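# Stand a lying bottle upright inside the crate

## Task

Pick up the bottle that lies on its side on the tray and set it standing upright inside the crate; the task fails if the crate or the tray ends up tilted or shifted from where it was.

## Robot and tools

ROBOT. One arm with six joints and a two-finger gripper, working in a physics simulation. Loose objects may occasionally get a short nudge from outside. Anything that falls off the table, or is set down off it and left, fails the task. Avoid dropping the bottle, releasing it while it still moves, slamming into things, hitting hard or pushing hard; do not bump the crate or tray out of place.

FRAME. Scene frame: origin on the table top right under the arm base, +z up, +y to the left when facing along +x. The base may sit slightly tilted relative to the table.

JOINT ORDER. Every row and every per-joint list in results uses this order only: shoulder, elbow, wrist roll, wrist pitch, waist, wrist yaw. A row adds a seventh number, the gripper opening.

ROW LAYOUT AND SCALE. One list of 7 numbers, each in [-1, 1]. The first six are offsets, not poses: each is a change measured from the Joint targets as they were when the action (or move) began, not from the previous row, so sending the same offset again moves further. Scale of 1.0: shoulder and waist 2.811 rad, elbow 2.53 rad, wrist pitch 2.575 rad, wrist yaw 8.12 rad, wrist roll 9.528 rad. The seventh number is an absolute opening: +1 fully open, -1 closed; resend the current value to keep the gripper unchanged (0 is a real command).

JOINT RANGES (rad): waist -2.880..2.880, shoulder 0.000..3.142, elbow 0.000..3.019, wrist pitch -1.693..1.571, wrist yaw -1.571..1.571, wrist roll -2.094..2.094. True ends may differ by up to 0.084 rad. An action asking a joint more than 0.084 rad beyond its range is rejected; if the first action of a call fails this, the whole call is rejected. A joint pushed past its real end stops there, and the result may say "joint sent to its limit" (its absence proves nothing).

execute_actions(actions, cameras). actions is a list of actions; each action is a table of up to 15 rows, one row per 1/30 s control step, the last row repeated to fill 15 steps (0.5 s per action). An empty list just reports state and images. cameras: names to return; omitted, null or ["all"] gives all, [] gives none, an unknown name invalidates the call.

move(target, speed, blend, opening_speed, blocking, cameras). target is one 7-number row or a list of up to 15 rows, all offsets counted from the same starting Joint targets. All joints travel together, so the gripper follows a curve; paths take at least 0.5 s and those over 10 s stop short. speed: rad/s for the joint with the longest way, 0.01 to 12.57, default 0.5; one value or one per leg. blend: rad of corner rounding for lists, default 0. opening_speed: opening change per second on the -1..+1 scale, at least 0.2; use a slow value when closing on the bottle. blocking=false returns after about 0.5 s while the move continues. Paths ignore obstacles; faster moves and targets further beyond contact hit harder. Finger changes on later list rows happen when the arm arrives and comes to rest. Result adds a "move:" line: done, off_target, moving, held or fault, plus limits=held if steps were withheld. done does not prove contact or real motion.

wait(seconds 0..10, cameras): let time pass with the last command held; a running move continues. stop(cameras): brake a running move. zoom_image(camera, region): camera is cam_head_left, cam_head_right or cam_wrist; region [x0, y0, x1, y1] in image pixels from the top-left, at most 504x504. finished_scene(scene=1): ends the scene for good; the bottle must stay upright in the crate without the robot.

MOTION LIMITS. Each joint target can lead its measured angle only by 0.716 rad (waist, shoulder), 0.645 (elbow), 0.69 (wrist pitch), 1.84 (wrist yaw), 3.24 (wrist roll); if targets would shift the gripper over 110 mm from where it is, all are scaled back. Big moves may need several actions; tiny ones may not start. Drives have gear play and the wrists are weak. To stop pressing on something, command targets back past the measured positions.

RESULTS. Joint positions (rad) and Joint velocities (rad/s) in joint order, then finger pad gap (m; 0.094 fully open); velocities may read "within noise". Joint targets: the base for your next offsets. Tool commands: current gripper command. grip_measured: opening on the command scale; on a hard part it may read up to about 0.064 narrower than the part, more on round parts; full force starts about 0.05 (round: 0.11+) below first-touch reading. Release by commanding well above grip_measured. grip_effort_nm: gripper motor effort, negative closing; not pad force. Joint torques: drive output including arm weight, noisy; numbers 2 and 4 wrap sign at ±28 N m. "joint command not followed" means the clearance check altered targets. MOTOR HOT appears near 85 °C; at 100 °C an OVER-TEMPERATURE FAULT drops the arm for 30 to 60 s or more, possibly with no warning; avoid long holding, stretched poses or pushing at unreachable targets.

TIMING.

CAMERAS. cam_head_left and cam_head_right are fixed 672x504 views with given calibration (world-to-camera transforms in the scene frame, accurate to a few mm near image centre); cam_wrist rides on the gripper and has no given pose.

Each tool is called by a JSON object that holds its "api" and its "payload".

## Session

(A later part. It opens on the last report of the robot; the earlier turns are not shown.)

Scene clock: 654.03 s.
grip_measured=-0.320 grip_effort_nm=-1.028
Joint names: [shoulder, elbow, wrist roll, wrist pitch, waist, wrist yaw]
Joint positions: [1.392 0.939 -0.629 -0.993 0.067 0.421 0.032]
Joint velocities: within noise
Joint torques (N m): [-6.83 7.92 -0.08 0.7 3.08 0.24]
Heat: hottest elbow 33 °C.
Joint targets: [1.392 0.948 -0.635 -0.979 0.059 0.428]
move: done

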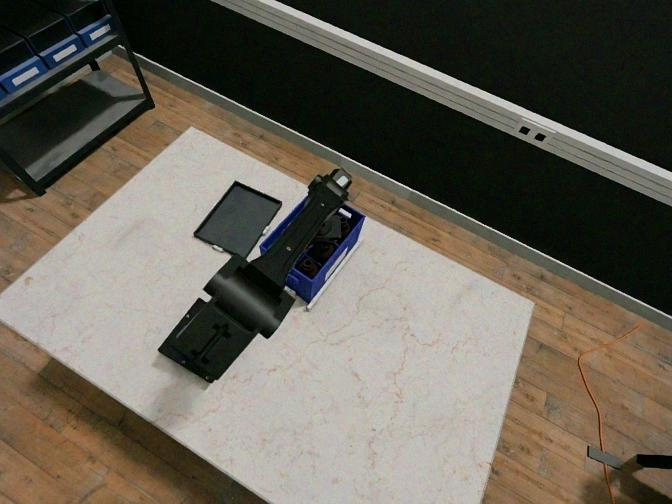

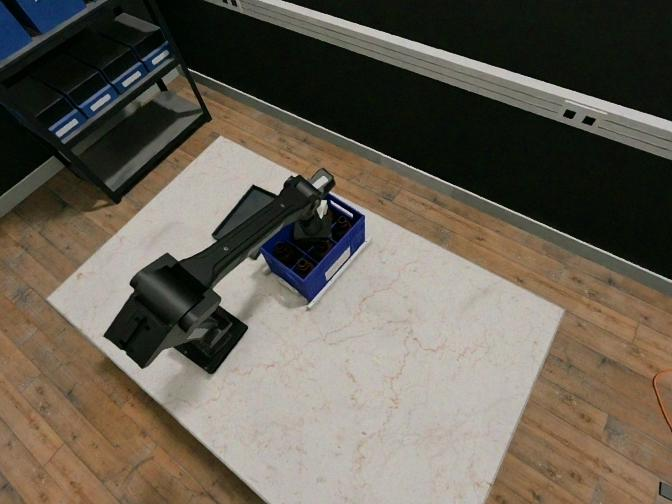

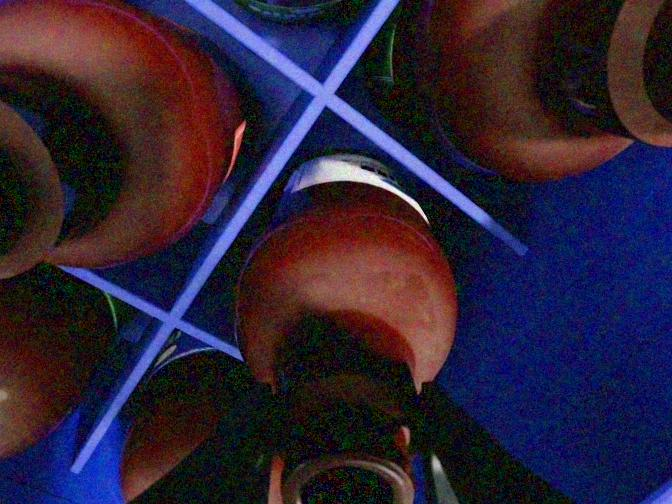

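{"api": "move", "payload": {"target": [0,0,0,0,0,0,-0.29], "opening_speed": 0.2, "cameras": ["cam_wrist"]}}

{"api": "move", "payload": {"target": [0,0,0,0,0,0,-0.28], "opening_speed": 0.2, "cameras": ["cam_wrist"]}}

Scene clock: 661.47 s.
grip_measured=-0.286 grip_effort_nm=-0.252
Joint names: [shoulder, elbow, wrist roll, wrist pitch, waist, wrist yaw]
Joint positions: [1.392 0.939 -0.629 -0.992 0.065 0.421 0.034]
Joint velocities: within noise
Joint torques (N m): [-6.89 7.92 -0.08 0.7 2.96 0.24]
Heat: hottest elbow 33 °C.
Joint targets: [1.392 0.948 -0.635 -0.979 0.059 0.428]
move: done
Images, in order (width x height): cam_wrist 672x504.

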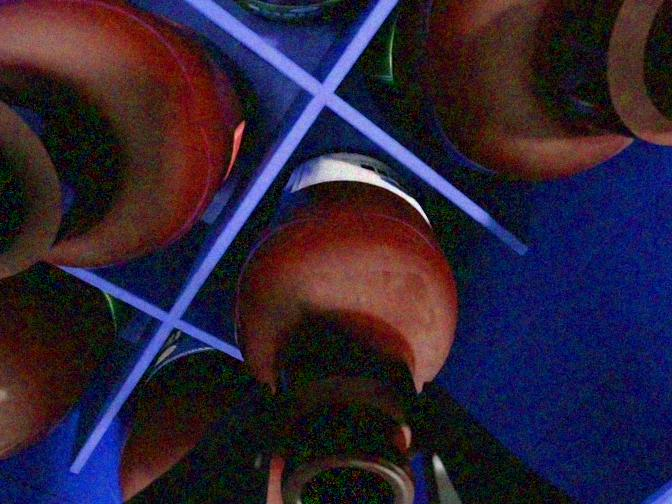

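Scene clock: 661.97 s.
grip_measured=-0.278 grip_effort_nm=-0.125
Joint names: [shoulder, elbow, wrist roll, wrist pitch, waist, wrist yaw]
Joint positions: [1.392 0.939 -0.629 -0.992 0.065 0.421 0.034]
Joint velocities: within noise
Joint torques (N m): [-6.89 7.91 -0.07 0.69 3.14 0.24]
Heat: hottest elbow 33 °C.
Joint targets: [1.392 0.948 -0.635 -0.979 0.059 0.428]
move: done
Images, in order (width x height): cam_wrist 672x504.

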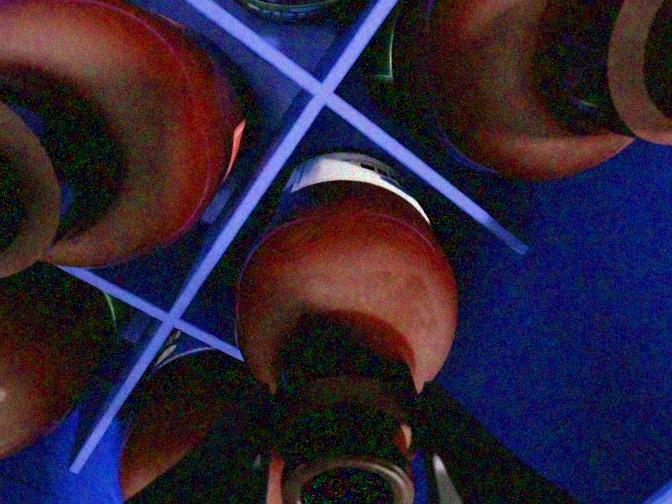

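{"api": "move", "payload": {"target": [0,0,0,0,0,0,-0.15], "opening_speed": 0.2, "cameras": ["cam_wrist"]}}

Scene clock: 664.07 s.
grip_measured=-0.152 grip_effort_nm=0.076
Joint names: [shoulder, elbow, wrist roll, wrist pitch, waist, wrist yaw]
Joint positions: [1.392 0.939 -0.63 -0.992 0.065 0.43 0.04]
Joint velocities: within noise
Joint torques (N m): [-6.95 7.91 -0.08 0.72 3.14 0.14]
Heat: hottest elbow 33 °C.
Joint targets: [1.392 0.948 -0.635 -0.979 0.059 0.428]
move: done
Images, in order (width x height): cam_wrist 672x504.

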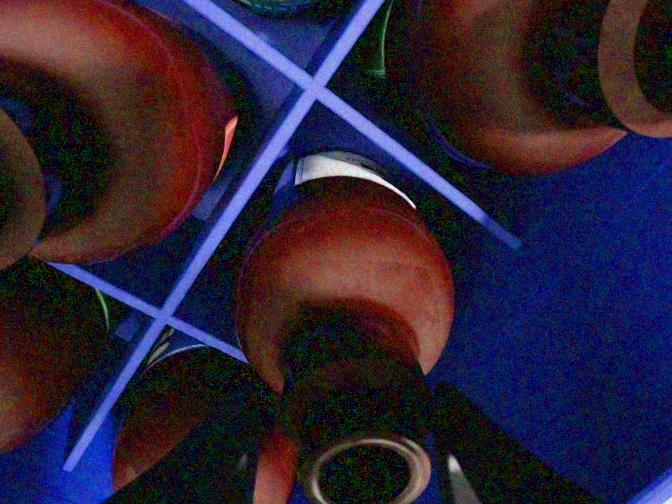

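{"api": "move", "payload": {"target": [0,0,0,0,0,0,0.25], "opening_speed": 0.4}}

Scene clock: 667.10 s.
grip_measured=+0.248 grip_effort_nm=0.071
Joint names: [shoulder, elbow, wrist roll, wrist pitch, waist, wrist yaw]
Joint positions: [1.392 0.939 -0.63 -0.992 0.065 0.423 0.059]
Joint velocities: within noise
Joint torques (N m): [-7.06 7.91 -0.07 0.69 3.19 0.13]
Heat: hottest elbow 33 °C.
Joint targets: [1.392 0.948 -0.635 -0.979 0.059 0.428]
move: done

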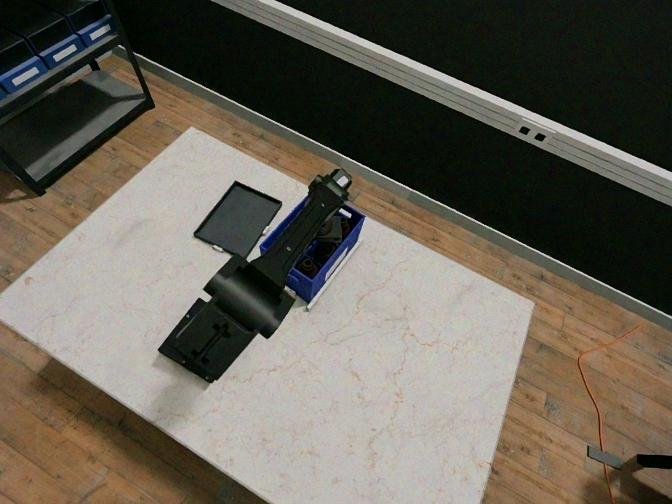

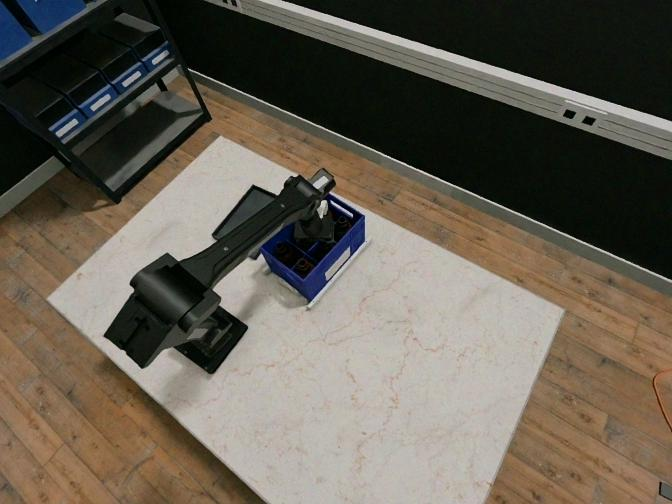

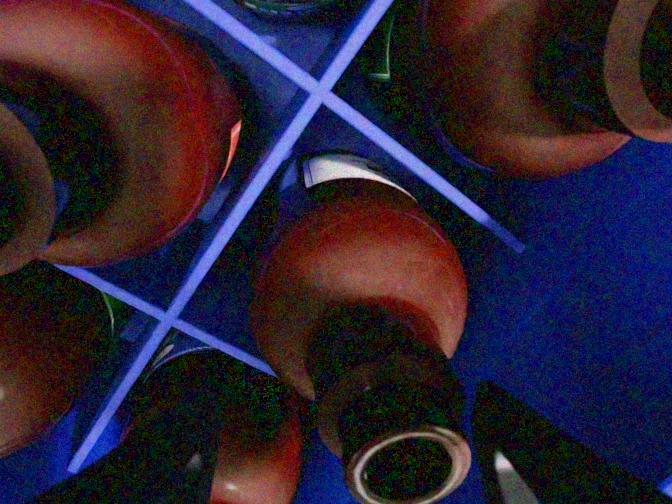

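{"api": "move", "payload": {"target": [[0,0,0,0,-0.0071,0,0.25],[-0.0064,0.0158,0,-0.0256,0.0004,0,0.25],[-0.0132,0.0348,0,-0.0551,0.0093,0,0.25],[-0.0178,0.0482,0,-0.0765,0.0157,0,0.25]], "speed": 0.12}}

Scene clock: 677.13 s.
grip_measured=+0.249 grip_effort_nm=0.071
Joint names: [shoulder, elbow, wrist roll, wrist pitch, waist, wrist yaw]
Joint positions: [1.369 1.017 -0.63 -1.171 0.081 0.423 0.059]
Joint velocities: within noise
Joint torques (N m): [-8.76 11.88 -0.07 -0.09 5.42 0.14]
Heat: hottest elbow 33 °C.
Joint targets: [1.342 1.070 -0.635 -1.176 0.103 0.428]
move: off_target; the elbow is farthest, 0.053 rad from its target

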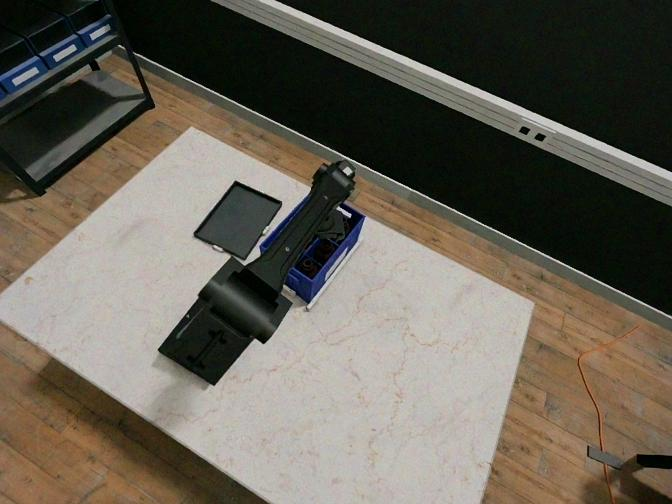

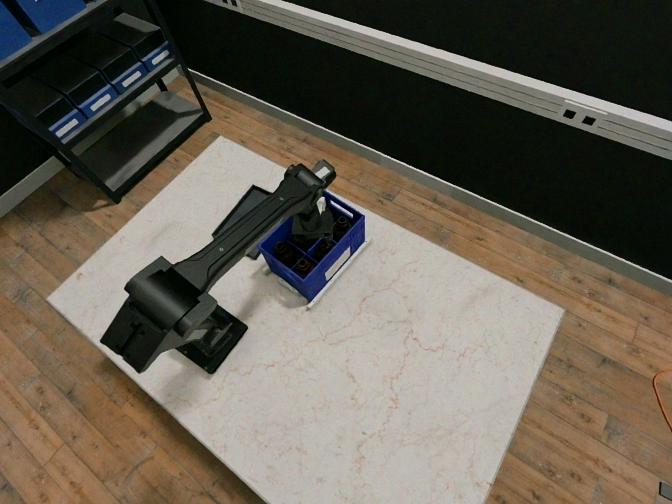

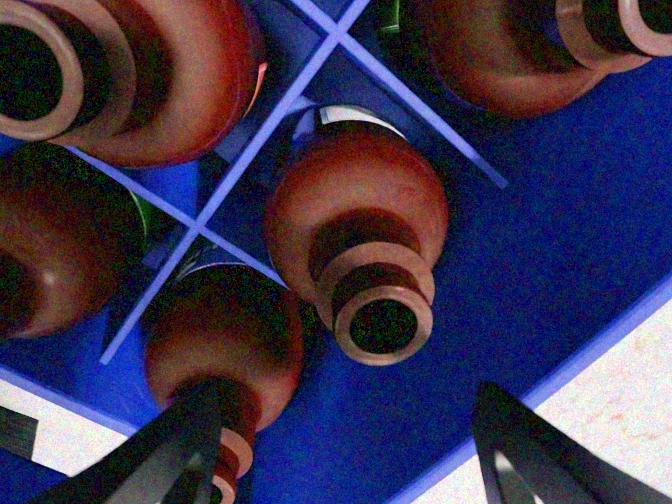

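{"api": "move", "payload": {"target": [[-0.0036,0.079,0,-0.068,0.01,0,0.25],[-0.02,0.18,0,-0.145,0.02,0,0.25]], "speed": 0.3}}

{"api": "zoom_image", "payload": {"camera": "cam_head_right", "region": [200, 150, 400, 330]}}

Scene clock: 683.47 s.
grip_measured=+0.249 grip_effort_nm=0.071
Joint names: [shoulder, elbow, wrist roll, wrist pitch, waist, wrist yaw]
Joint positions: [1.306 1.471 -0.63 -1.544 0.137 0.423 0.059]
Joint velocities: within noise
Joint torques (N m): [-7.88 12.63 -0.07 0.21 5.36 0.13]
Heat: hottest elbow 34 °C.
Joint targets: [1.286 1.526 -0.635 -1.550 0.159 0.428]
move: off_target; the elbow is farthest, 0.054 rad from its target

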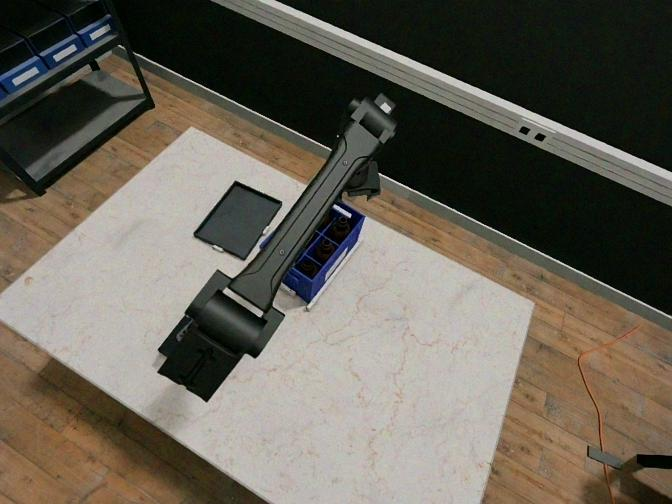

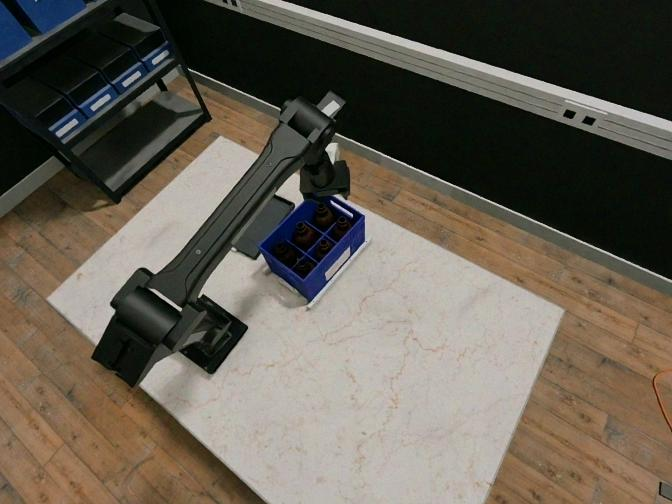

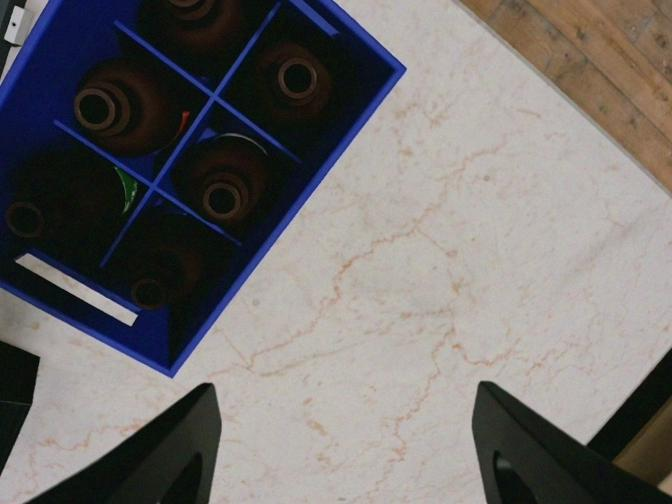

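Scaled by 2.520 from the camera's 672x504 image, which has a finer 960x720 frame.

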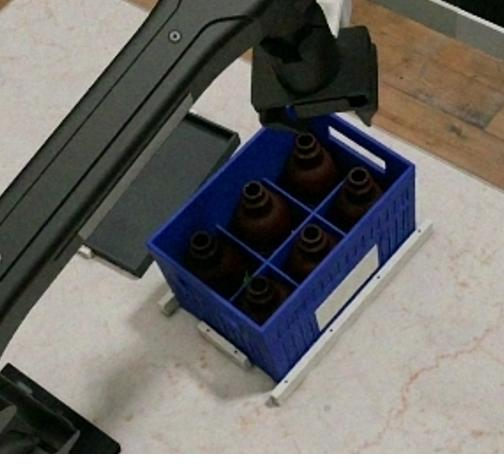

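All six bottles are upright in the crate, and the crate and tray haven't moved.

{"api": "finished_scene", "payload": {}}

The scene is finished: the task was done.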